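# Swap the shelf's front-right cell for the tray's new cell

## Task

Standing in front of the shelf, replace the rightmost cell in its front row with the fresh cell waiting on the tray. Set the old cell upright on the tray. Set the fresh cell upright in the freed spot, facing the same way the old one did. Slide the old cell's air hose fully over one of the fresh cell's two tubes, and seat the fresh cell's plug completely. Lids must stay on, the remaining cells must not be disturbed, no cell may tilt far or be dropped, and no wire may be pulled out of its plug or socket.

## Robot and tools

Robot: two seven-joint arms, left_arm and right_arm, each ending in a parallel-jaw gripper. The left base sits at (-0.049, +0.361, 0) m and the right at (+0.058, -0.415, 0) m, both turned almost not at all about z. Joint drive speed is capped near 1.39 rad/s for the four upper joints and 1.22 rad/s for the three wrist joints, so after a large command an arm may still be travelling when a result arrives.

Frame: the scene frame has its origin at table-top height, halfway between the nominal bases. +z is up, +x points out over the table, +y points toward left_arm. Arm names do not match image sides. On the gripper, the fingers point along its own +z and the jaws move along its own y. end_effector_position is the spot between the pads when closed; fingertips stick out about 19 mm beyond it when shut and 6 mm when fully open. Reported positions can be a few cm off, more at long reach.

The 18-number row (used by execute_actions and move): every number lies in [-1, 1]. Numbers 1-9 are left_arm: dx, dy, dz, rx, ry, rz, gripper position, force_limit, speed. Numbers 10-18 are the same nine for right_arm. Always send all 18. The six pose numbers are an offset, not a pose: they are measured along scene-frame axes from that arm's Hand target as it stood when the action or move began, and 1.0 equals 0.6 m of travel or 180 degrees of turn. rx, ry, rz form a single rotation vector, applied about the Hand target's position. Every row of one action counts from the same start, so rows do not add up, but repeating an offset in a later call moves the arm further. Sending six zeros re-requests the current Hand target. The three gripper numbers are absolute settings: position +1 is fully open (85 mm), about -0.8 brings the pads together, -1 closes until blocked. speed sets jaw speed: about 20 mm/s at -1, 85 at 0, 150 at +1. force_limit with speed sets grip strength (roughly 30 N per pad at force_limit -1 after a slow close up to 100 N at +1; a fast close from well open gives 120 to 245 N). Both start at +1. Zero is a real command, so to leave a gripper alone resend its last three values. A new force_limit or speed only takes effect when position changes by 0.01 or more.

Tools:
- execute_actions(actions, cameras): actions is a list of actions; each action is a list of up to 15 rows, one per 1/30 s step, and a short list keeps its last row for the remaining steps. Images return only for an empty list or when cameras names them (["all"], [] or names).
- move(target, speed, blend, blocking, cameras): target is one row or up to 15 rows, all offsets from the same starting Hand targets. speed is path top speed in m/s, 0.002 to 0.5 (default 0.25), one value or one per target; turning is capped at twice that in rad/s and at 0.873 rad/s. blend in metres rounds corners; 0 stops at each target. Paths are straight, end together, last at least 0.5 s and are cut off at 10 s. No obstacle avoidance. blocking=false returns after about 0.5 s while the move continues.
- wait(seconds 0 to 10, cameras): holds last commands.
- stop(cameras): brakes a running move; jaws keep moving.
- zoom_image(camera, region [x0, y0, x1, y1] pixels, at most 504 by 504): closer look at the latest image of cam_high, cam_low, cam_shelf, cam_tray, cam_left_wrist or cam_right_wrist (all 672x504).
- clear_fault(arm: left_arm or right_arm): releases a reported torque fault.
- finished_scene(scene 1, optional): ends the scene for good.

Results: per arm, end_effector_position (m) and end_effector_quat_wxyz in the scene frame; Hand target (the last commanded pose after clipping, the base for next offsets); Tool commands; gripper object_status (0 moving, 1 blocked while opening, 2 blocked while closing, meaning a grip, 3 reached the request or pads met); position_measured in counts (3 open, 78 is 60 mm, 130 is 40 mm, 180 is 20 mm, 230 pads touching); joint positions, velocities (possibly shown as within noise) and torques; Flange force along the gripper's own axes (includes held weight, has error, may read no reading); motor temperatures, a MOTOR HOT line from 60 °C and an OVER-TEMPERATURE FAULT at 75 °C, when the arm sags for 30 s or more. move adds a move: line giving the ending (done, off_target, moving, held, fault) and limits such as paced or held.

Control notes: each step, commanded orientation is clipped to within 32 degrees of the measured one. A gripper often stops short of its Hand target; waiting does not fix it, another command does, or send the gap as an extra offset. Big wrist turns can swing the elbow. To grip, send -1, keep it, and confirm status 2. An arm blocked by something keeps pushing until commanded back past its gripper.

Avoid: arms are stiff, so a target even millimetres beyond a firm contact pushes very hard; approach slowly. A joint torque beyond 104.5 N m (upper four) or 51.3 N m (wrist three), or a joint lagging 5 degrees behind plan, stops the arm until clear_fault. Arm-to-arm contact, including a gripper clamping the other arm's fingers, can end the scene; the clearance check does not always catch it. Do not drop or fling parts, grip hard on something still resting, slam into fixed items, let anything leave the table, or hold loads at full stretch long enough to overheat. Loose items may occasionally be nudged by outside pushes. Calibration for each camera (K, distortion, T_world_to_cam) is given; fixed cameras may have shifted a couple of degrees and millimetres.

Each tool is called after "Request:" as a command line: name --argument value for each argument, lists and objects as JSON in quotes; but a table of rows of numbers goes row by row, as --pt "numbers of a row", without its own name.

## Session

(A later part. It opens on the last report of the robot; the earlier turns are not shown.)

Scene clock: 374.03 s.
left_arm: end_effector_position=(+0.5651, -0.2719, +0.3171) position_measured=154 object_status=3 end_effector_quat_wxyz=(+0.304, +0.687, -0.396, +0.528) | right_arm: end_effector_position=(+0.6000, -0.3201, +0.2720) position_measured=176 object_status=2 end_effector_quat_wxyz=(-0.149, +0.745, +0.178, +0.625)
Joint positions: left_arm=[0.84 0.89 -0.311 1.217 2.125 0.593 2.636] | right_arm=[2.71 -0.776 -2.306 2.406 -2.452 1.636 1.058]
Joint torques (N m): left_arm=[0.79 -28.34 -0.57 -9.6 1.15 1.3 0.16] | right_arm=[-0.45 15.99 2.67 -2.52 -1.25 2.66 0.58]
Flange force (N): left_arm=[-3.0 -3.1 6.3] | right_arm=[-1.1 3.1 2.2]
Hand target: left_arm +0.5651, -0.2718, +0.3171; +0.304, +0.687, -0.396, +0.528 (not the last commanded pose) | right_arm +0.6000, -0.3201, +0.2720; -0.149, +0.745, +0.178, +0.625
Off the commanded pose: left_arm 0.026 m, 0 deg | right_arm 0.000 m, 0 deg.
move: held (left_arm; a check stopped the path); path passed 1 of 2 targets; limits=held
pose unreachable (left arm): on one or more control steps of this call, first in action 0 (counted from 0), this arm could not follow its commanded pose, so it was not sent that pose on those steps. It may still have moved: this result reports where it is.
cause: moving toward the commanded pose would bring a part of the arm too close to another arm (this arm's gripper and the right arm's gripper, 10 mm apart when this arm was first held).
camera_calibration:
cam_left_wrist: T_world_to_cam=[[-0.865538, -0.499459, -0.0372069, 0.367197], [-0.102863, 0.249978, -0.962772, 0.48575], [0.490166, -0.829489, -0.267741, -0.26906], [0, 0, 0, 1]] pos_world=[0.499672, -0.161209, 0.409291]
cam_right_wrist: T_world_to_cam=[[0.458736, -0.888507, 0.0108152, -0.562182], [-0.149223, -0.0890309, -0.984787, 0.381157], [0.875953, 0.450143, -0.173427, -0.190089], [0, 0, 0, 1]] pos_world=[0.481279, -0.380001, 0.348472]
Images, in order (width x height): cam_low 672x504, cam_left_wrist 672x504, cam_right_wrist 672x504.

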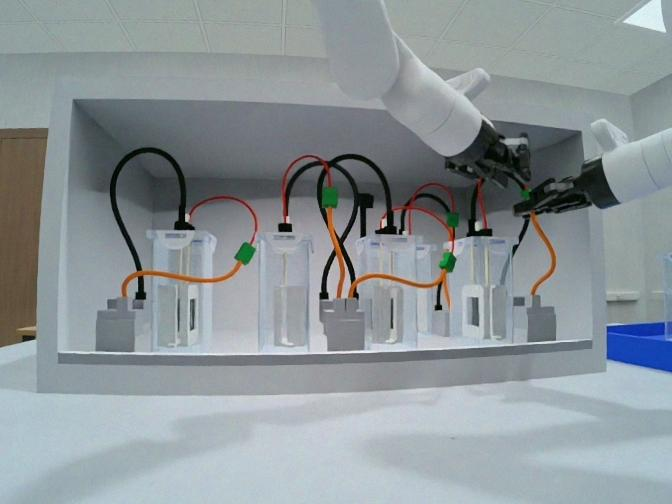

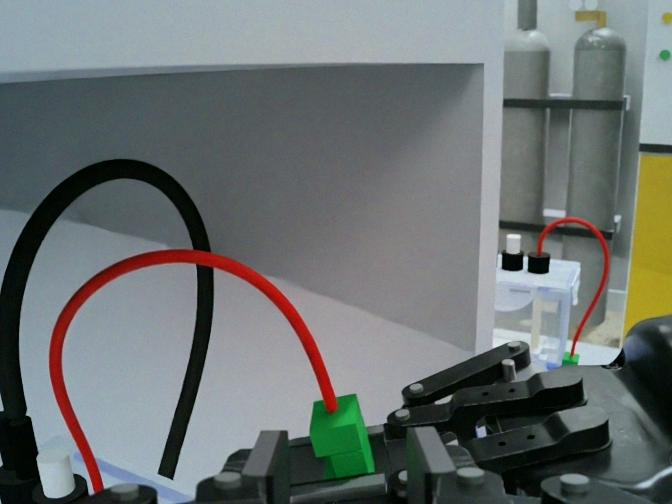

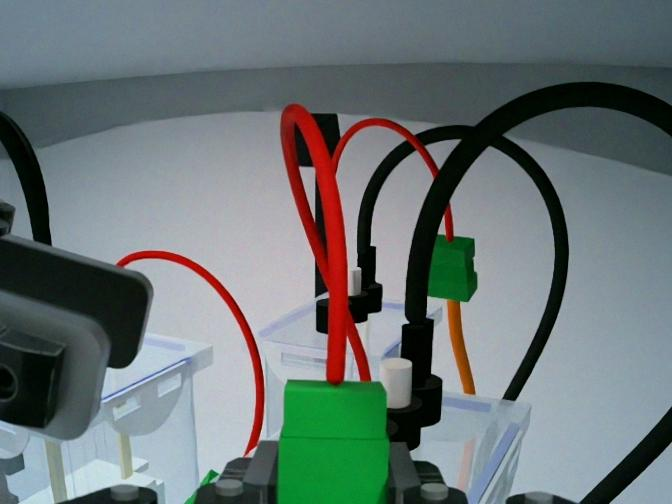

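Request:
move --pt "-0.158 0.12 0.138 0.124 0.114 0.135 -0.2 -1 -0.5 0 0 0 0 0 0 -1 -1 -1" --pt "-0.158 0.12 0.138 0.124 0.114 0.135 -0.2 -1 -0.5 -0.0583 0 -0.0617 0 0 0.1556 -1 -1 -1" --speed 0.1 --cameras '["all"]'

Scene clock: 404.03 s.
left_arm: end_effector_position=(+0.4703, -0.1998, +0.3999) position_measured=154 object_status=3 end_effector_quat_wxyz=(+0.116, +0.881, -0.278, +0.364) | right_arm: end_effector_position=(+0.5650, -0.3201, +0.2350) position_measured=176 object_status=2 end_effector_quat_wxyz=(-0.296, +0.680, +0.353, +0.570)
Joint positions: left_arm=[1.327 0.732 -0.975 0.991 0.686 0.885 4.577] | right_arm=[3.019 -0.972 -2.306 2.115 -1.885 1.981 1.18]
Joint torques (N m): left_arm=[0.84 -24 -4.43 -8.6 0.13 -2.14 0.29] | right_arm=[-0.09 18.01 2.7 -1.51 -0.53 2.39 0.57]
Flange force (N): left_arm=[7.4 1.3 5.7] | right_arm=[0.3 3.8 1.2]
Hand target: left_arm +0.4703, -0.1998, +0.3999; +0.116, +0.881, -0.278, +0.364 | right_arm +0.5650, -0.3201, +0.2349; -0.296, +0.680, +0.353, +0.570
Off the commanded pose: left_arm 0.000 m, 0 deg | right_arm 0.000 m, 0 deg.
move: done
camera_calibration:
cam_left_wrist: T_world_to_cam=[[-0.590073, -0.806764, -0.0307686, 0.13066], [-0.564315, 0.439399, -0.698912, 0.687131], [0.577376, -0.395045, -0.714546, 0.0837524], [0, 0, 0, 1]] pos_world=[0.4165, -0.163427, 0.544109]
cam_right_wrist: T_world_to_cam=[[0.822227, -0.569057, 0.0108297, -0.648834], [-0.0899258, -0.148675, -0.984789, 0.286896], [0.562011, 0.808746, -0.173417, 0.126361], [0, 0, 0, 1]] pos_world=[0.488272, -0.428764, 0.311472]

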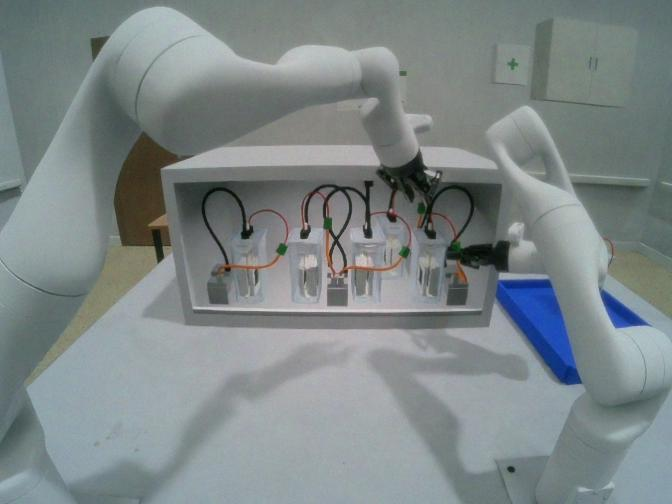

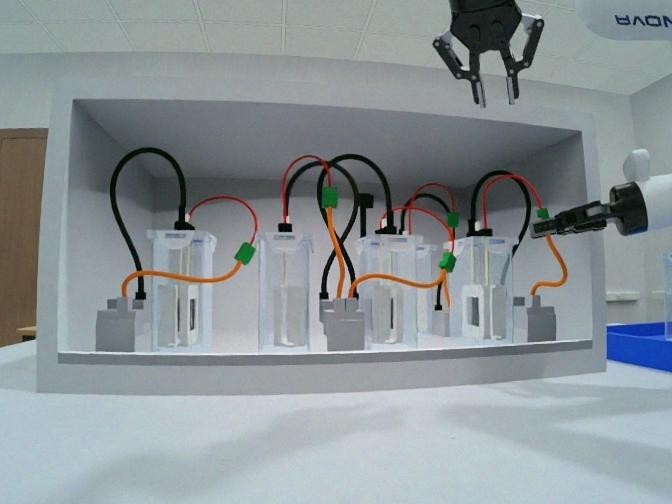

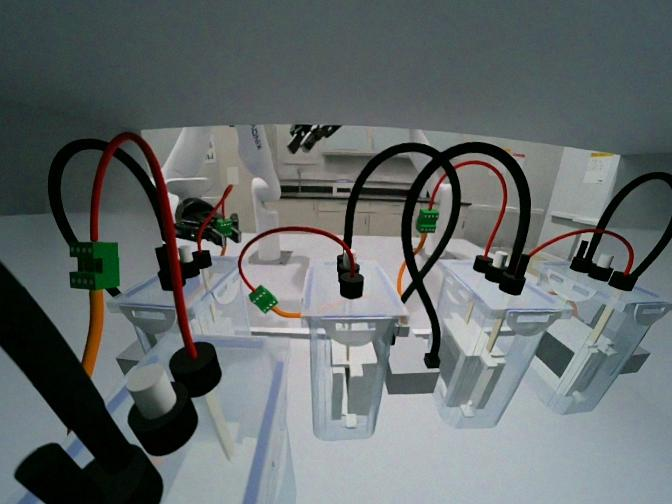

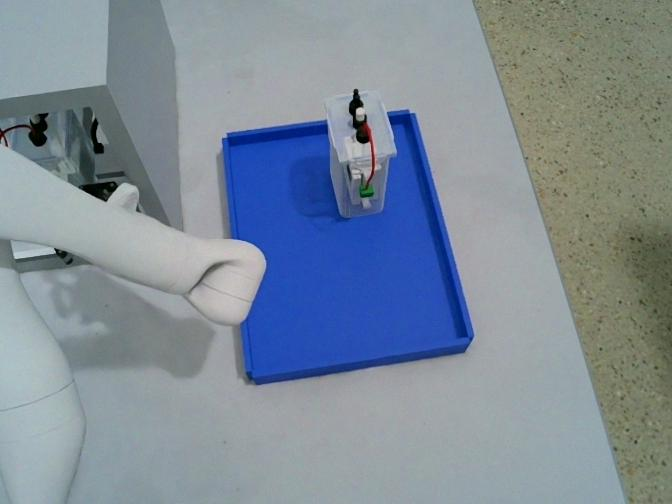

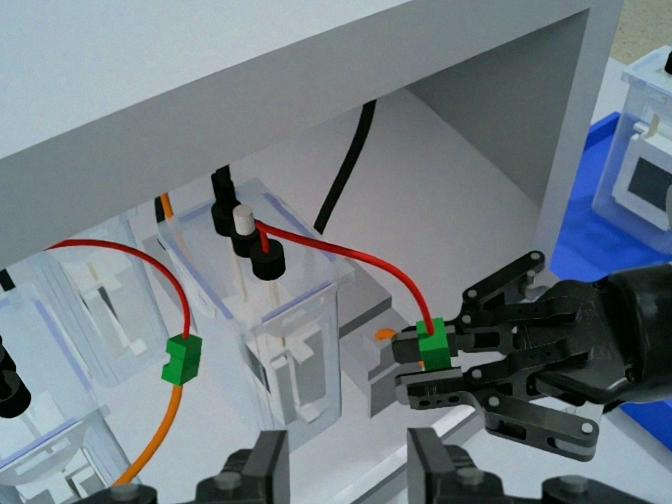

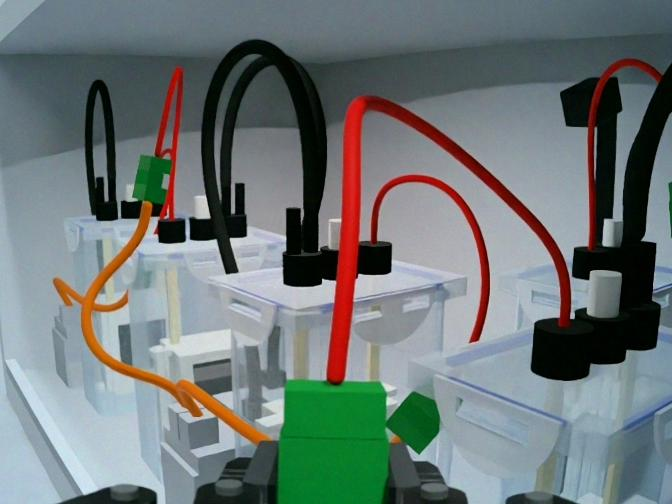

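Request:
zoom_image --camera "cam_left_wrist" --region '[360, 270, 530, 430]'

Scaled by 2.965.

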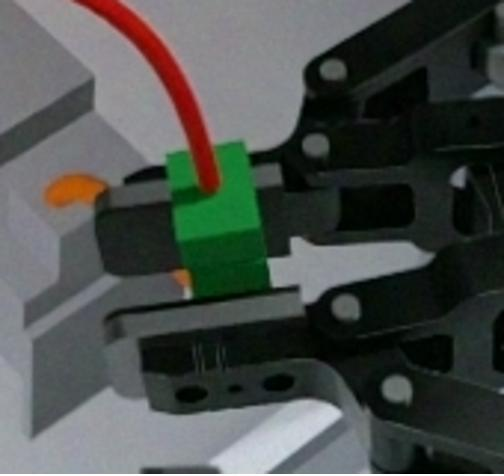

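Request:
move --target '[0.1137,-0.1797,-0.1812,0,0,0,-0.2,-1,-0.5,0,0,0,0,0,0,-1,-1,-1]' --speed 0.1 --cameras '["cam_left_wrist","cam_right_wrist","cam_low"]'

Request:
zoom_image --camera "cam_left_wrist" --region '[230, 350, 480, 504]'

Scene clock: 426.87 s.
left_arm: end_effector_position=(+0.5385, -0.3076, +0.2912) position_measured=154 object_status=3 end_effector_quat_wxyz=(+0.116, +0.881, -0.278, +0.364) | right_arm: end_effector_position=(+0.5650, -0.3201, +0.2350) position_measured=176 object_status=2 end_effector_quat_wxyz=(-0.296, +0.680, +0.353, +0.570)
Joint positions: left_arm=[1.112 1.113 -0.927 0.456 0.741 0.949 4.814] | right_arm=[3.019 -0.972 -2.306 2.115 -1.885 1.981 1.18]
Joint torques (N m): left_arm=[0.81 -30.89 -2.92 -6.95 -0.24 -2.14 0.34] | right_arm=[-0.16 17.91 2.64 -1.56 -0.82 2.5 0.57]
Flange force (N): left_arm=no reading | right_arm=[0.7 3.6 0.4]
Hand target: left_arm +0.5385, -0.3076, +0.2912; +0.116, +0.881, -0.278, +0.364 | right_arm +0.5650, -0.3201, +0.2350; -0.296, +0.680, +0.353, +0.570
Off the commanded pose: left_arm 0.000 m, 0 deg | right_arm 0.000 m, 0 deg.
move: done
camera_calibration:
cam_left_wrist: T_world_to_cam=[[-0.590073, -0.806764, -0.0307686, 0.0805891], [-0.564315, 0.439399, -0.698912, 0.697013], [0.577376, -0.395045, -0.714546, -0.0758817], [0, 0, 0, 1]] pos_world=[0.4847, -0.271227, 0.435409]
cam_right_wrist: T_world_to_cam=[[0.822227, -0.569057, 0.0108297, -0.648834], [-0.0899258, -0.148675, -0.984789, 0.286896], [0.562011, 0.808746, -0.173417, 0.126361], [0, 0, 0, 1]] pos_world=[0.488272, -0.428764, 0.311472]
Images, in order (width x height): cam_low 672x504, cam_left_wrist 672x504, cam_right_wrist 672x504.

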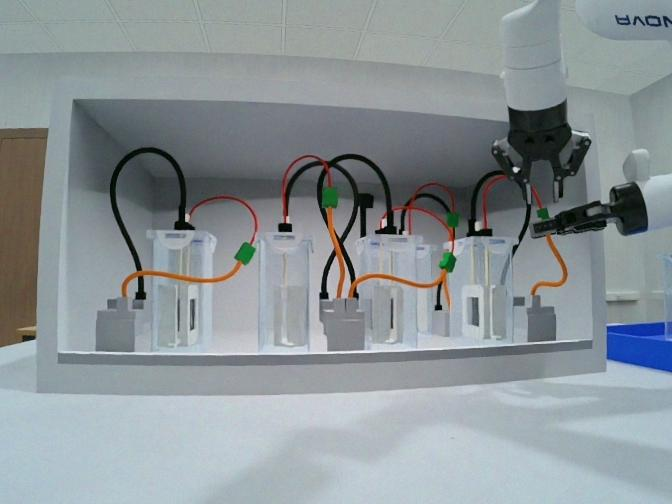

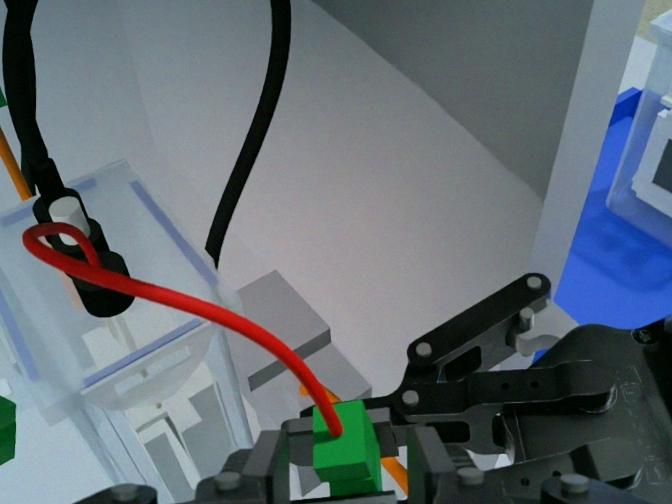

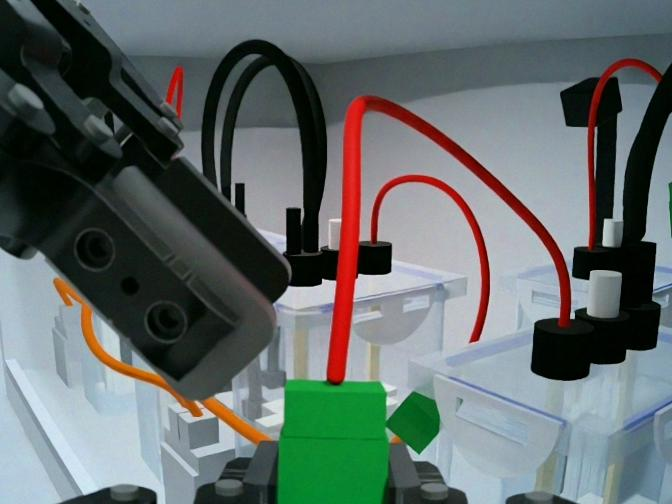

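Scaled by 2.016.

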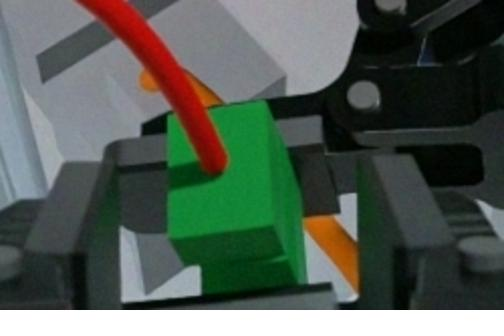

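Request:
move --target '[0.0212,-0.0149,-0.0209,0,0,0,-0.2,-1,-0.5,0,0,0,0,0,0,-1,-1,-1]' --speed 0.05 --cameras '["cam_left_wrist","cam_right_wrist","cam_low"]'

Request:
zoom_image --camera "cam_left_wrist" --region '[230, 350, 480, 504]'

Request:
zoom_image --camera "cam_low" --region '[460, 130, 620, 260]'

Scene clock: 434.30 s.
left_arm: end_effector_position=(+0.5512, -0.3166, +0.2786) position_measured=154 object_status=3 end_effector_quat_wxyz=(+0.116, +0.881, -0.278, +0.364) | right_arm: end_effector_position=(+0.5650, -0.3201, +0.2350) position_measured=176 object_status=2 end_effector_quat_wxyz=(-0.296, +0.680, +0.353, +0.570)
Joint positions: left_arm=[1.054 1.175 -0.928 0.315 0.739 0.99 4.872] | right_arm=[3.019 -0.972 -2.306 2.115 -1.885 1.981 1.18]
Joint torques (N m): left_arm=[0.77 -31.72 -2.05 -6.64 -0.32 -2.1 0.27] | right_arm=[-0.26 17.97 2.6 -1.48 -0.79 2.52 0.58]
Flange force (N): left_arm=no reading | right_arm=[0.6 4.0 0.3]
Hand target: left_arm +0.5512, -0.3166, +0.2786; +0.116, +0.881, -0.278, +0.364 | right_arm +0.5650, -0.3201, +0.2350; -0.296, +0.680, +0.353, +0.570
Off the commanded pose: left_arm 0.000 m, 0 deg | right_arm 0.000 m, 0 deg.
move: done
camera_calibration:
cam_left_wrist: T_world_to_cam=[[-0.590105, -0.806738, -0.0308094, 0.0805558], [-0.56428, 0.439446, -0.69891, 0.699279], [0.577376, -0.395045, -0.714546, -0.0957335], [0, 0, 0, 1]] pos_world=[0.4974, -0.280127, 0.422809]
cam_right_wrist: T_world_to_cam=[[0.822227, -0.569057, 0.0108297, -0.648834], [-0.0899258, -0.148675, -0.984789, 0.286896], [0.562011, 0.808746, -0.173417, 0.126361], [0, 0, 0, 1]] pos_world=[0.488272, -0.428764, 0.311472]
Images, in order (width x height): cam_low 672x504, cam_left_wrist 672x504, cam_right_wrist 672x504.

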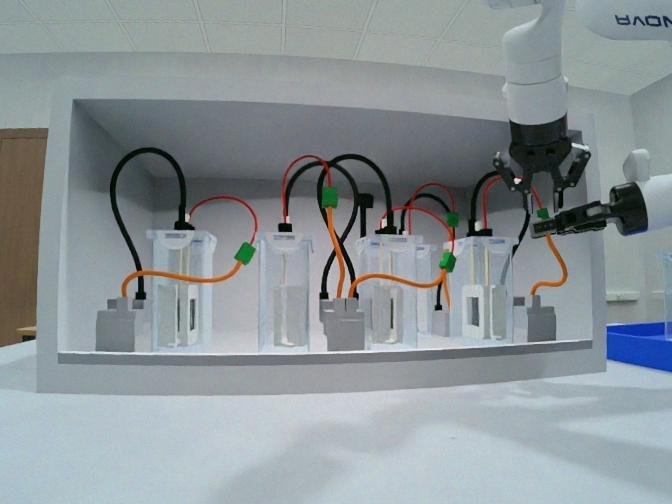

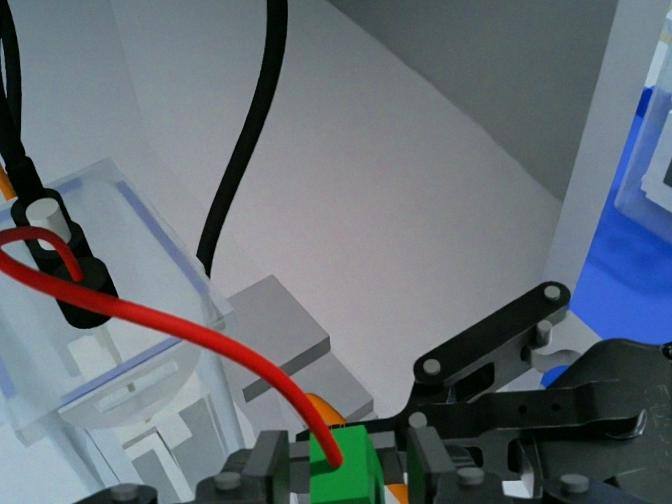

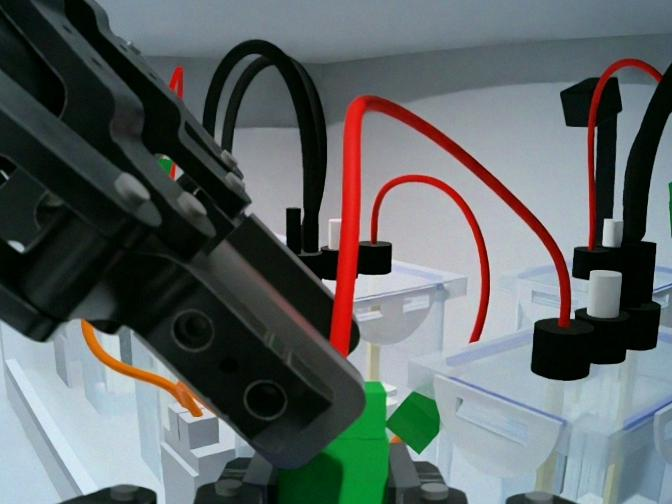

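Scaled by 2.016.

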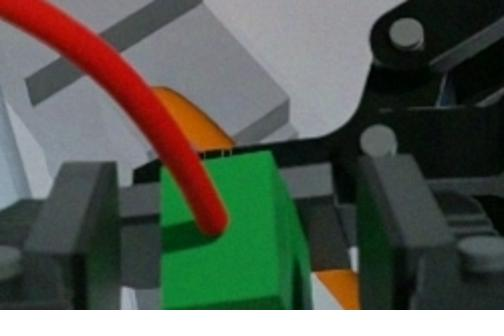

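Scaled by 3.150 from the camera's 672x504 image, which has a finer 960x720 frame.

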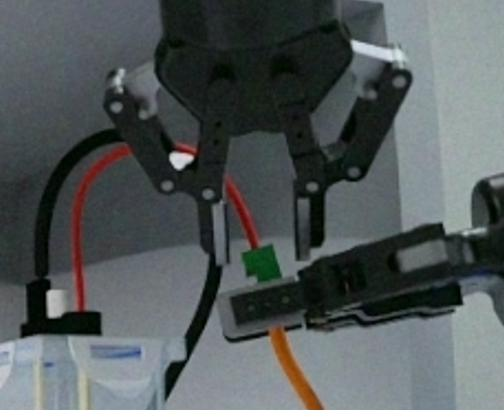

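Request:
move --target '[0.0014,-0.001,-0.0175,0,0,0,-0.2,-1,-0.5,0,0,0,0,0,0,-1,-1,-1]' --speed 0.05 --cameras '["cam_left_wrist","cam_right_wrist","cam_low"]'

Request:
zoom_image --camera "cam_left_wrist" --region '[230, 350, 480, 504]'

Request:
zoom_image --camera "cam_low" --region '[500, 180, 600, 260]'

Scene clock: 447.53 s.
left_arm: end_effector_position=(+0.5521, -0.3172, +0.2682) position_measured=154 object_status=3 end_effector_quat_wxyz=(+0.116, +0.881, -0.278, +0.364) | right_arm: end_effector_position=(+0.5650, -0.3201, +0.2349) position_measured=176 object_status=2 end_effector_quat_wxyz=(-0.296, +0.680, +0.353, +0.570)
Joint positions: left_arm=[1.065 1.18 -0.926 0.348 0.743 0.962 4.859] | right_arm=[3.019 -0.972 -2.306 2.115 -1.885 1.981 1.18]
Joint torques (N m): left_arm=[1.31 -29.88 -1.74 -6.09 -0.19 -1.46 0.24] | right_arm=[0.02 18.96 2.8 -1.94 -1.26 2.87 0.52]
Flange force (N): left_arm=no reading | right_arm=[-1.6 2.5 0.2]
Hand target: left_arm +0.5521, -0.3172, +0.2682; +0.116, +0.881, -0.278, +0.364 | right_arm +0.5650, -0.3201, +0.2349; -0.296, +0.680, +0.353, +0.570
Off the commanded pose: left_arm 0.000 m, 0 deg | right_arm 0.000 m, 0 deg.
move: done
camera_calibration:
cam_left_wrist: T_world_to_cam=[[-0.590027, -0.806799, -0.0307115, 0.0801268], [-0.564363, 0.439333, -0.698914, 0.692737], [0.577376, -0.395046, -0.714546, -0.103864], [0, 0, 0, 1]] pos_world=[0.4982, -0.280727, 0.412409]
cam_right_wrist: T_world_to_cam=[[0.822261, -0.569011, 0.0106786, -0.648782], [-0.0900447, -0.148602, -0.984789, 0.286887], [0.561942, 0.808792, -0.173426, 0.1264], [0, 0, 0, 1]] pos_world=[0.488271, -0.428763, 0.311372]
Images, in order (width x height): cam_low 672x504, cam_left_wrist 672x504, cam_right_wrist 672x504.

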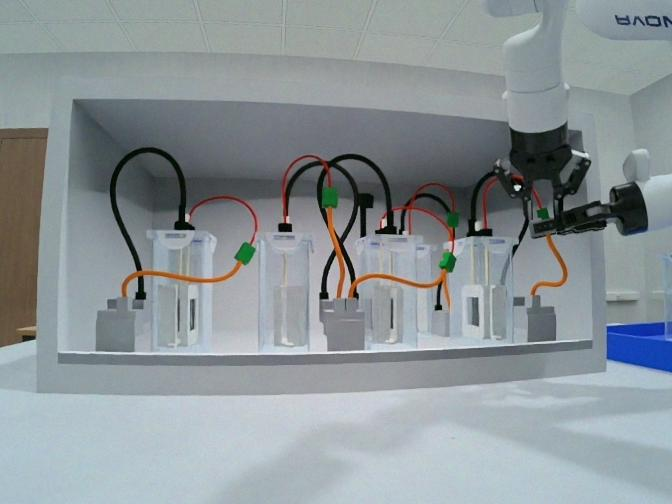

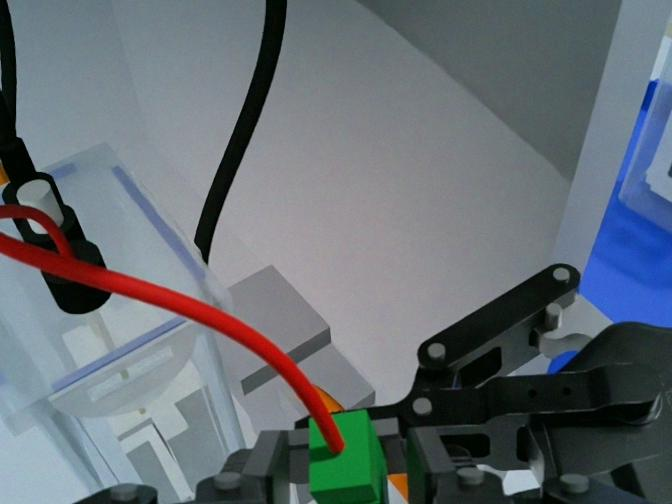

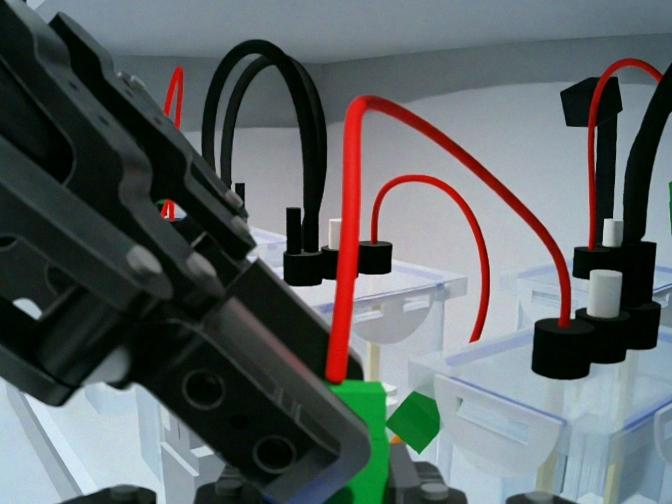

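Scaled by 2.016.

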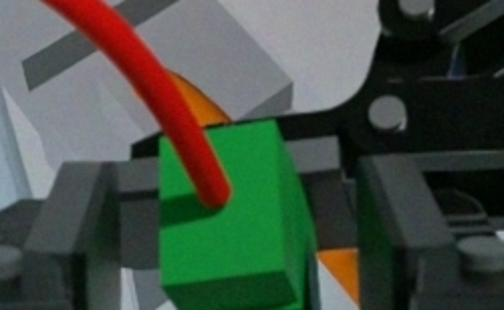

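Scaled by 5.040 from the camera's 672x504 image, which has a finer 960x720 frame.

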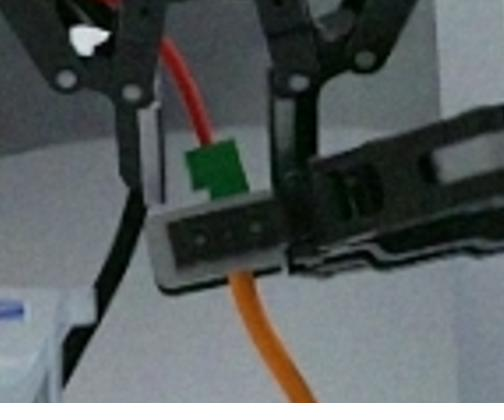

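Request:
move --target '[0,0,0.005,0,0,0,-0.35,-1,-0.5,0,0,0,0,0,0,-1,-1,-1]' --speed 0.05 --cameras '["cam_left_wrist","cam_right_wrist","cam_low"]'

Request:
zoom_image --camera "cam_low" --region '[500, 180, 600, 260]'

Request:
zoom_image --camera "cam_right_wrist" --region '[150, 300, 450, 504]'

Scene clock: 461.93 s.
left_arm: end_effector_position=(+0.5521, -0.3172, +0.2711) position_measured=173 object_status=3 end_effector_quat_wxyz=(+0.116, +0.881, -0.278, +0.364) | right_arm: end_effector_position=(+0.5650, -0.3201, +0.2350) position_measured=176 object_status=2 end_effector_quat_wxyz=(-0.296, +0.680, +0.353, +0.570)
Joint positions: left_arm=[1.06 1.18 -0.927 0.335 0.742 0.971 4.864] | right_arm=[3.019 -0.972 -2.306 2.115 -1.885 1.981 1.18]
Joint torques (N m): left_arm=[0.84 -31.74 -2.19 -6.7 -0.34 -2.05 0.26] | right_arm=[-0.24 17.89 2.68 -1.54 -0.81 2.45 0.58]
Flange force (N): left_arm=no reading | right_arm=[0.6 3.7 0.3]
Hand target: left_arm +0.5521, -0.3172, +0.2711; +0.116, +0.881, -0.278, +0.364 | right_arm +0.5650, -0.3201, +0.2350; -0.296, +0.680, +0.353, +0.570
Off the commanded pose: left_arm 0.000 m, 0 deg | right_arm 0.000 m, 0 deg.
move: done
camera_calibration:
cam_left_wrist: T_world_to_cam=[[-0.590073, -0.806764, -0.0307686, 0.0802724], [-0.564315, 0.439399, -0.698912, 0.694757], [0.577376, -0.395045, -0.714546, -0.101792], [0, 0, 0, 1]] pos_world=[0.4982, -0.280727, 0.415309]
cam_right_wrist: T_world_to_cam=[[0.822227, -0.569057, 0.0108297, -0.648834], [-0.0899258, -0.148675, -0.984789, 0.286896], [0.562011, 0.808746, -0.173417, 0.126361], [0, 0, 0, 1]] pos_world=[0.488272, -0.428764, 0.311472]
Images, in order (width x height): cam_low 672x504, cam_left_wrist 672x504, cam_right_wrist 672x504.

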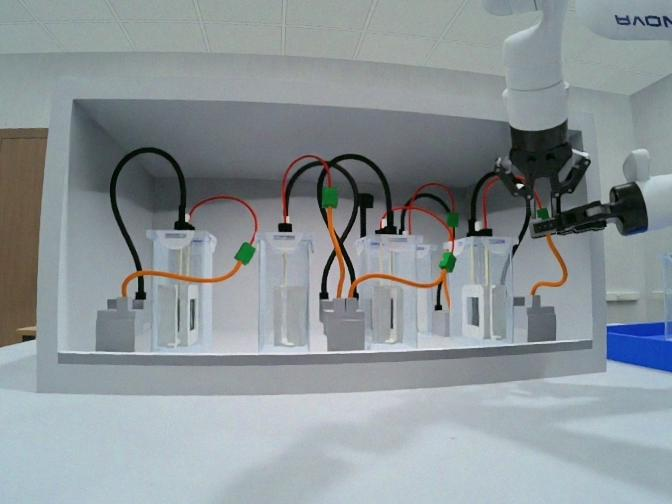

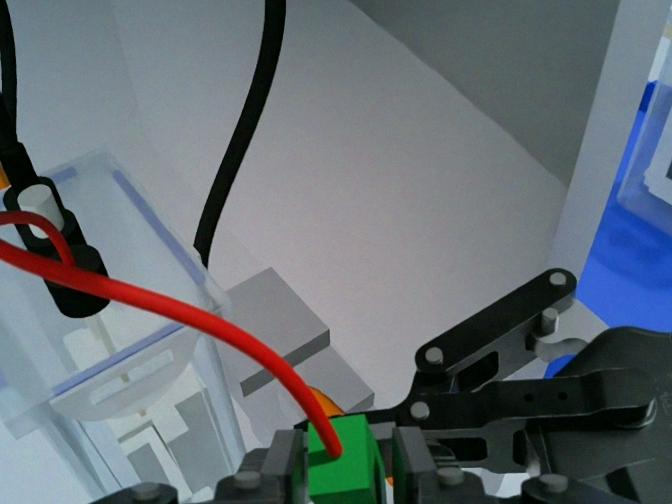

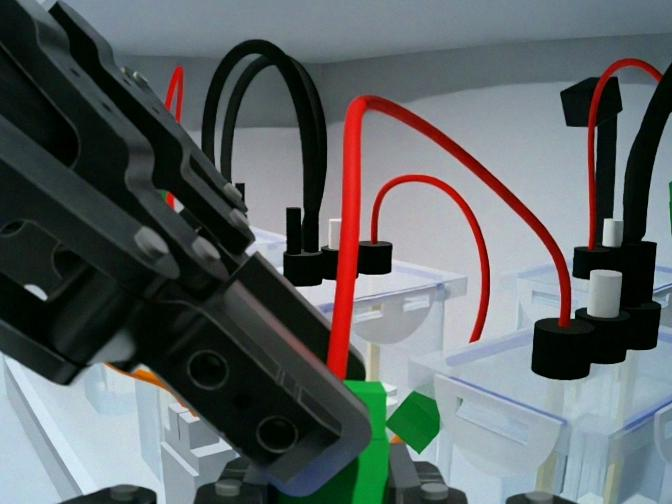

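Scaled by 5.040 from the camera's 672x504 image, which has a finer 960x720 frame.

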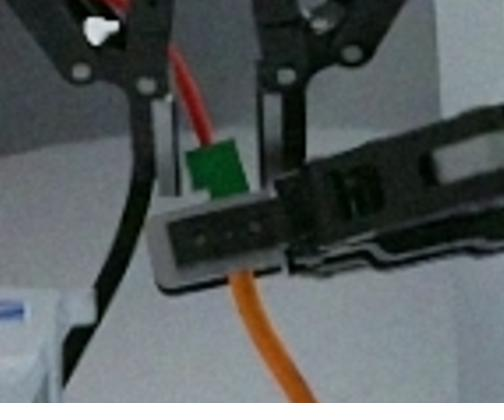

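Scaled by 1.680.

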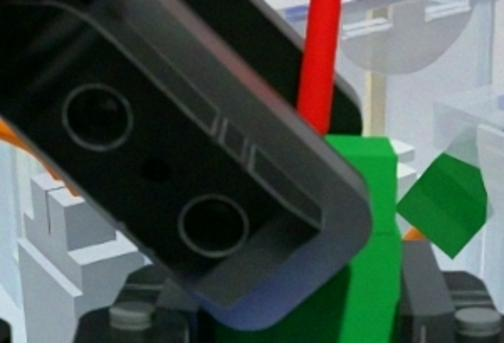

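Request:
move --pt "0.0068 -0.0048 0 0 0 0 -0.35 -1 -0.5 0 0 0 0 0 0 -1 -1 -1" --pt "0.0068 -0.0048 -0.007 0 0 0 -0.35 -1 -0.5 0 0 0 0 0 0 -1 -1 -1" --speed 0.05 --cameras '["cam_left_wrist","cam_right_wrist","cam_low"]'

Request:
zoom_image --camera "cam_right_wrist" --region '[150, 300, 450, 504]'

Request:
zoom_image --camera "cam_low" --region '[500, 180, 600, 260]'

Scene clock: 469.37 s.
left_arm: end_effector_position=(+0.5562, -0.3200, +0.2668) position_measured=173 object_status=3 end_effector_quat_wxyz=(+0.115, +0.881, -0.278, +0.364) | right_arm: end_effector_position=(+0.5650, -0.3201, +0.2350) position_measured=176 object_status=2 end_effector_quat_wxyz=(-0.296, +0.680, +0.353, +0.570)
Joint positions: left_arm=[1.038 1.203 -0.928 0.276 0.739 0.99 4.889] | right_arm=[3.019 -0.972 -2.306 2.115 -1.885 1.981 1.18]
Joint torques (N m): left_arm=[0.87 -32.55 -1.78 -6.8 -0.37 -2.15 0.24] | right_arm=[-0.26 17.95 2.63 -1.5 -0.83 2.51 0.59]
Flange force (N): left_arm=no reading | right_arm=[0.6 3.9 0.3]
Hand target: left_arm +0.5562, -0.3200, +0.2669; +0.116, +0.881, -0.278, +0.364 | right_arm +0.5650, -0.3201, +0.2350; -0.296, +0.680, +0.353, +0.570
Off the commanded pose: left_arm 0.000 m, 0 deg | right_arm 0.000 m, 0 deg.
move: done
camera_calibration:
cam_left_wrist: T_world_to_cam=[[-0.590032, -0.80679, -0.0308561, 0.0802278], [-0.564463, 0.439533, -0.698708, 0.695369], [0.577273, -0.394843, -0.714742, -0.108187], [0, 0, 0, 1]] pos_world=[0.502301, -0.283628, 0.411009]
cam_right_wrist: T_world_to_cam=[[0.822227, -0.569057, 0.0108297, -0.648834], [-0.0899258, -0.148675, -0.984789, 0.286896], [0.562011, 0.808746, -0.173417, 0.126361], [0, 0, 0, 1]] pos_world=[0.488272, -0.428764, 0.311472]
Images, in order (width x height): cam_low 672x504, cam_left_wrist 672x504, cam_right_wrist 672x504.

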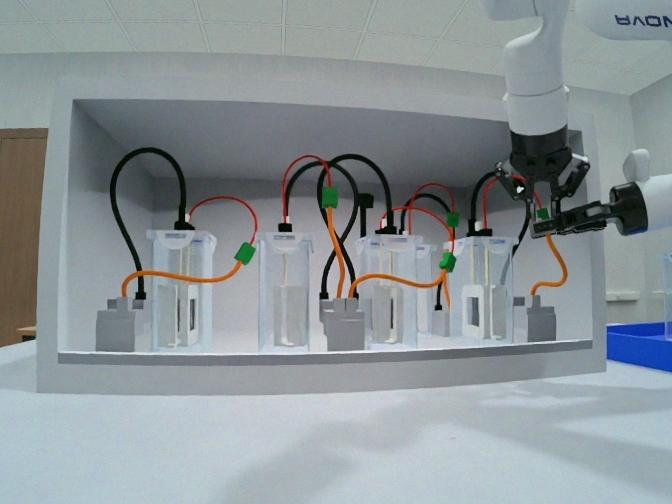

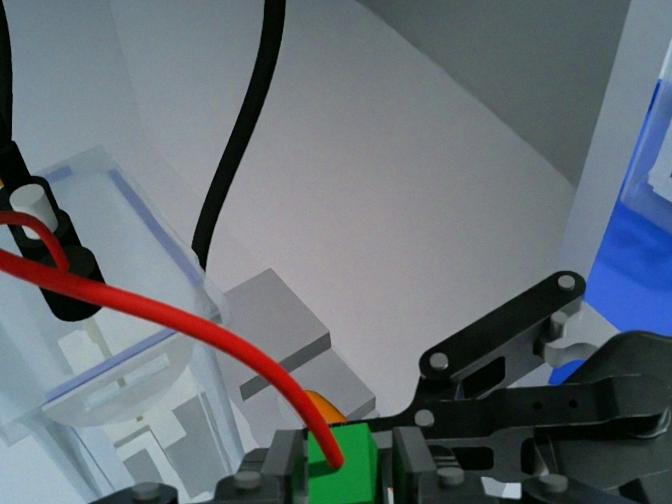

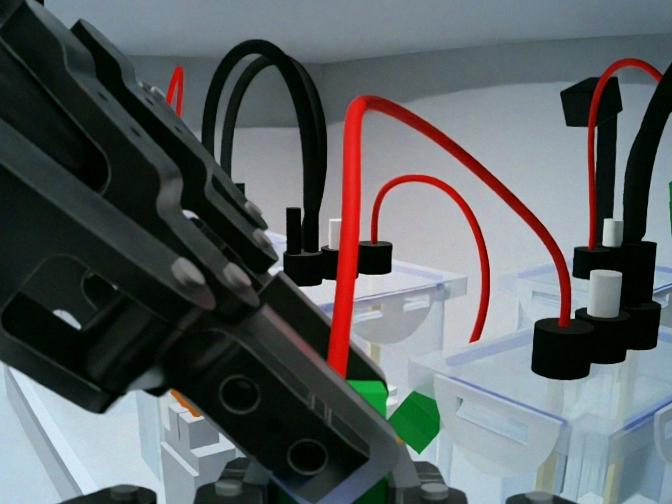

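Scaled by 1.680.

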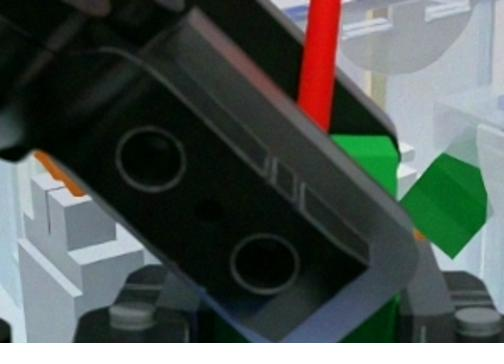

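Scaled by 5.040 from the camera's 672x504 image, which has a finer 960x720 frame.

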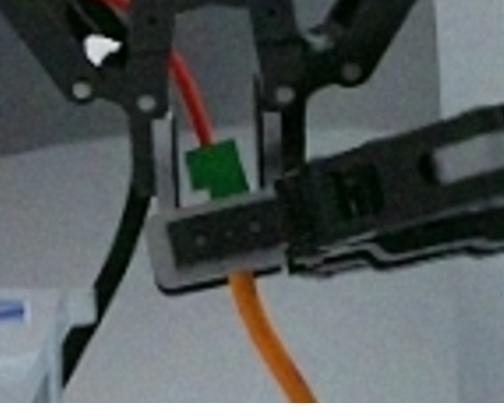

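Request:
move --target '[0,0,0,0,0,0,-1,-1,-1,0,0,0,0,0,0,-1,-1,-1]' --cameras '["cam_left_wrist","cam_right_wrist","cam_low"]'

Request:
zoom_image --camera "cam_right_wrist" --region '[150, 300, 450, 504]'

Request:
zoom_image --camera "cam_low" --region '[500, 180, 600, 260]'

Scene clock: 476.43 s.
left_arm: end_effector_position=(+0.5561, -0.3201, +0.2671) position_measured=191 object_status=0 end_effector_quat_wxyz=(+0.116, +0.881, -0.278, +0.364) | right_arm: end_effector_position=(+0.5650, -0.3201, +0.2350) position_measured=176 object_status=2 end_effector_quat_wxyz=(-0.296, +0.680, +0.353, +0.570)
Joint positions: left_arm=[1.038 1.203 -0.928 0.277 0.74 0.99 4.889] | right_arm=[3.019 -0.972 -2.306 2.115 -1.885 1.981 1.18]
Joint torques (N m): left_arm=[-1.39 -27.92 -2.26 -4.16 -1.06 -1.21 0.04] | right_arm=[0.27 19.94 3.05 -1.66 -0.94 3.48 0.62]
Motor temperatures (°C): left_arm=[29 35 25 32 38 36 47] | right_arm=[30 34 28 28 38 39 44]
Flange force (N): left_arm=no reading | right_arm=[-3.3 4.5 3.2]
Hand target: left_arm +0.5562, -0.3200, +0.2669; +0.116, +0.881, -0.278, +0.364 | right_arm +0.5650, -0.3201, +0.2350; -0.296, +0.680, +0.353, +0.570
Off the commanded pose: left_arm 0.000 m, 0 deg | right_arm 0.000 m, 0 deg.
move: done
camera_calibration:
cam_left_wrist: T_world_to_cam=[[-0.59015, -0.806712, -0.0306383, 0.0800896], [-0.564238, 0.439317, -0.699025, 0.695522], [0.577372, -0.395243, -0.71444, -0.108241], [0, 0, 0, 1]] pos_world=[0.5022, -0.283727, 0.411309]
cam_right_wrist: T_world_to_cam=[[0.822227, -0.569057, 0.0108297, -0.648834], [-0.0899258, -0.148675, -0.984789, 0.286896], [0.562011, 0.808746, -0.173417, 0.126361], [0, 0, 0, 1]] pos_world=[0.488272, -0.428764, 0.311472]
Images, in order (width x height): cam_low 672x504, cam_left_wrist 672x504, cam_right_wrist 672x504.

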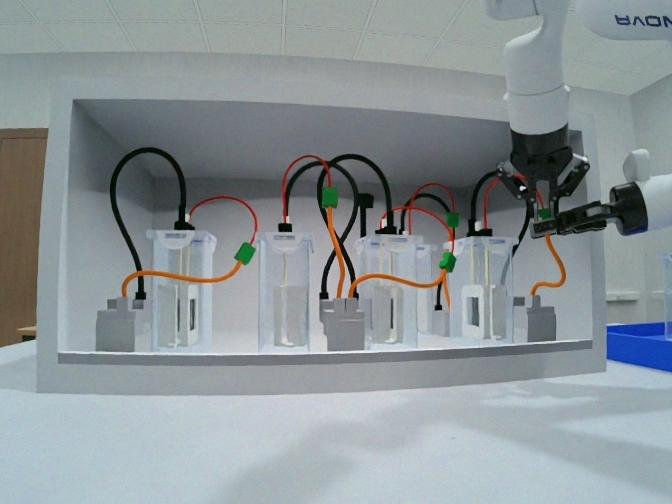

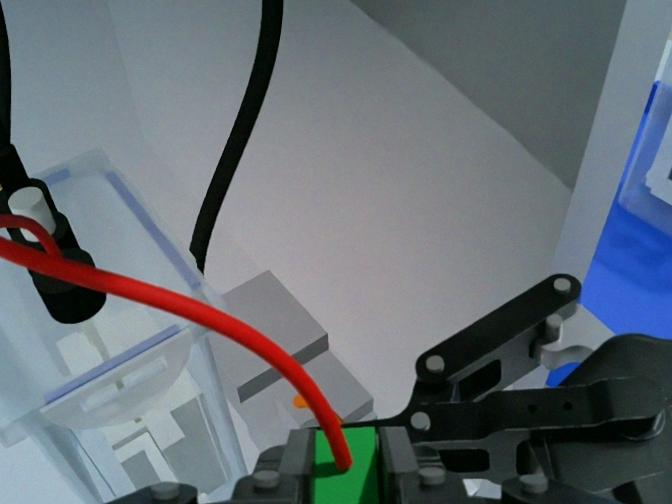

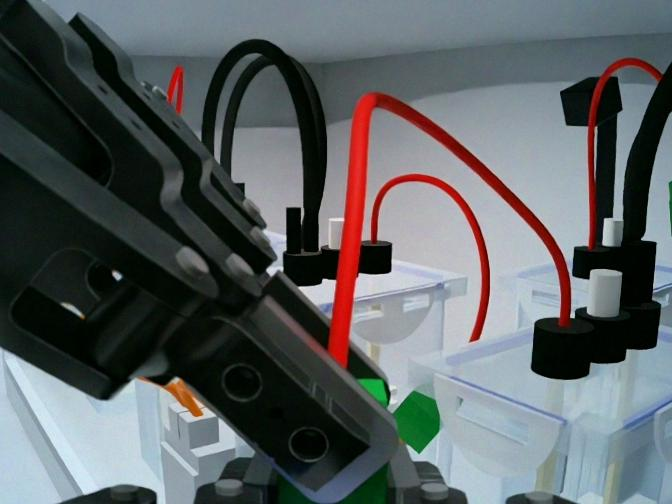

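Scaled by 1.680.

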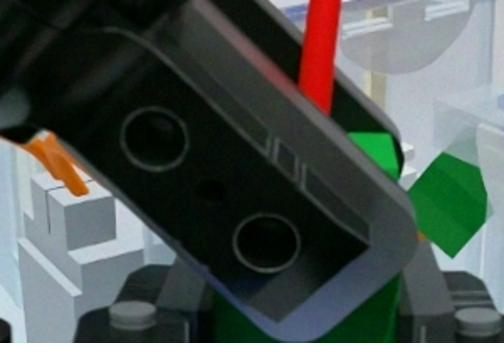

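Scaled by 5.040 from the camera's 672x504 image, which has a finer 960x720 frame.

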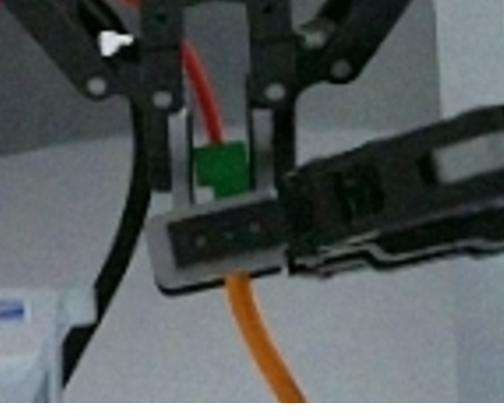

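Request:
wait --seconds 0.3

Scene clock: 480.20 s.
left_arm: end_effector_position=(+0.5562, -0.3200, +0.2669) position_measured=191 object_status=2 end_effector_quat_wxyz=(+0.116, +0.881, -0.278, +0.364) | right_arm: end_effector_position=(+0.5650, -0.3201, +0.2350) position_measured=176 object_status=2 end_effector_quat_wxyz=(-0.296, +0.680, +0.353, +0.570)
Joint positions: left_arm=[1.038 1.203 -0.928 0.277 0.739 0.99 4.889] | right_arm=[3.019 -0.972 -2.306 2.115 -1.885 1.981 1.18]
Joint torques (N m): left_arm=[-1.63 -27.26 -2.28 -3.82 -1.13 -1.1 0.08] | right_arm=[0.25 20.3 3.1 -1.66 -0.89 3.67 0.65]
Flange force (N): left_arm=no reading | right_arm=[-4.0 4.9 3.8]
Hand target: left_arm +0.5562, -0.3200, +0.2669; +0.116, +0.881, -0.278, +0.364 | right_arm +0.5650, -0.3201, +0.2350; -0.296, +0.680, +0.353, +0.570
Tool commands: left_gripper/position=-1.0 left_gripper/force_limit=-1.0 left_gripper/speed=-1.0 right_gripper/position=-1.0 right_gripper/force_limit=-1.0 right_gripper/speed=-1.0
Off the commanded pose: left_arm 0.000 m, 0 deg | right_arm 0.000 m, 0 deg.
wait: 0.30 s; at rest from the start

Pull up slowly 5 mm first.

Request:
move --target '[0,0,0.01,0,0,0,-1,-1,-1,0,0,0,0,0,0,-1,-1,-1]' --speed 0.02 --cameras '["cam_right_wrist","cam_low"]'

Request:
zoom_image --camera "cam_low" --region '[500, 180, 600, 260]'

Scene clock: 483.90 s.
left_arm: end_effector_position=(+0.5562, -0.3200, +0.2730) position_measured=191 object_status=2 end_effector_quat_wxyz=(+0.116, +0.881, -0.278, +0.364) | right_arm: end_effector_position=(+0.5650, -0.3201, +0.2349) position_measured=176 object_status=2 end_effector_quat_wxyz=(-0.296, +0.680, +0.353, +0.570)
Joint positions: left_arm=[1.026 1.204 -0.93 0.244 0.737 1.012 4.902] | right_arm=[3.019 -0.972 -2.306 2.115 -1.885 1.981 1.18]
Joint torques (N m): left_arm=[-1.4 -38.96 -3.43 -7.97 -1.43 -3.49 0.19] | right_arm=[0.48 14.18 3.23 -0.49 0.02 0.46 0.58]
Flange force (N): left_arm=no reading | right_arm=[8.1 4.1 1.3]
Hand target: left_arm +0.5562, -0.3200, +0.2729; +0.116, +0.881, -0.278, +0.364 | right_arm +0.5650, -0.3201, +0.2349; -0.296, +0.680, +0.353, +0.570
Off the commanded pose: left_arm 0.000 m, 0 deg | right_arm 0.000 m, 0 deg.
move: done
camera_calibration:
cam_right_wrist: T_world_to_cam=[[0.822227, -0.569057, 0.0108297, -0.648834], [-0.0899258, -0.148675, -0.984789, 0.286896], [0.562011, 0.808746, -0.173417, 0.126361], [0, 0, 0, 1]] pos_world=[0.488272, -0.428764, 0.311472]
Images, in order (width x height): cam_low 672x504, cam_right_wrist 672x504.

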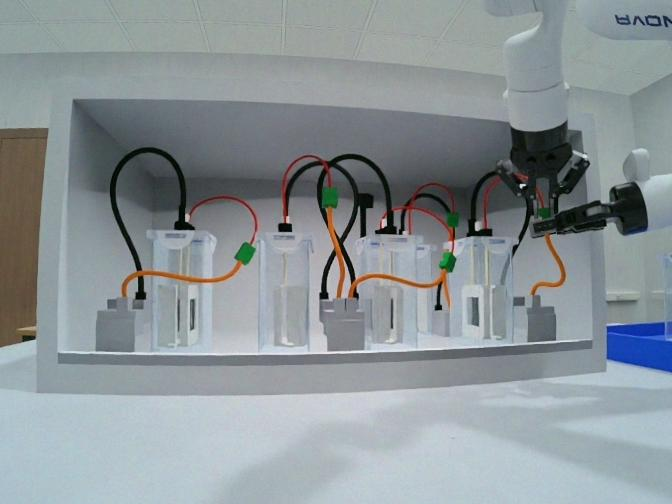

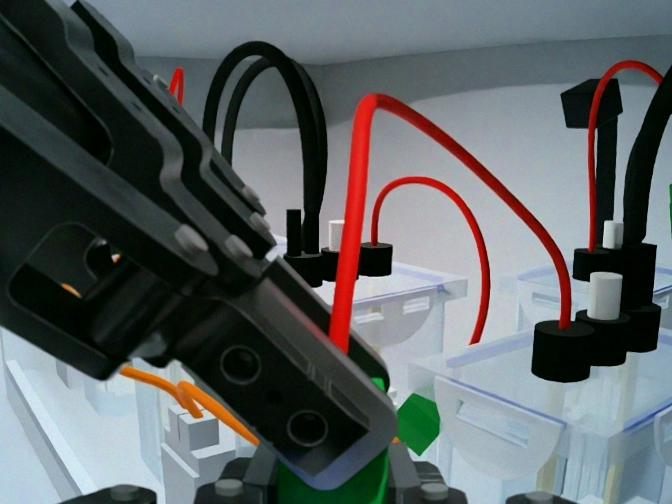

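Scaled by 5.040 from the camera's 672x504 image, which has a finer 960x720 frame.

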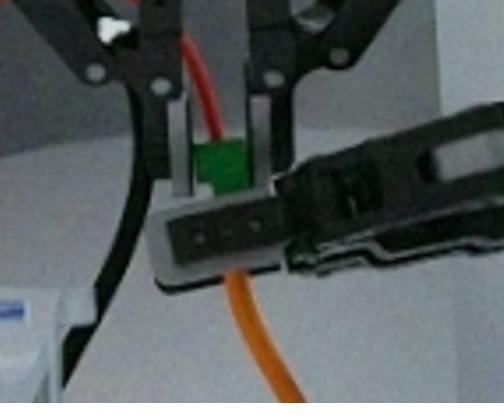

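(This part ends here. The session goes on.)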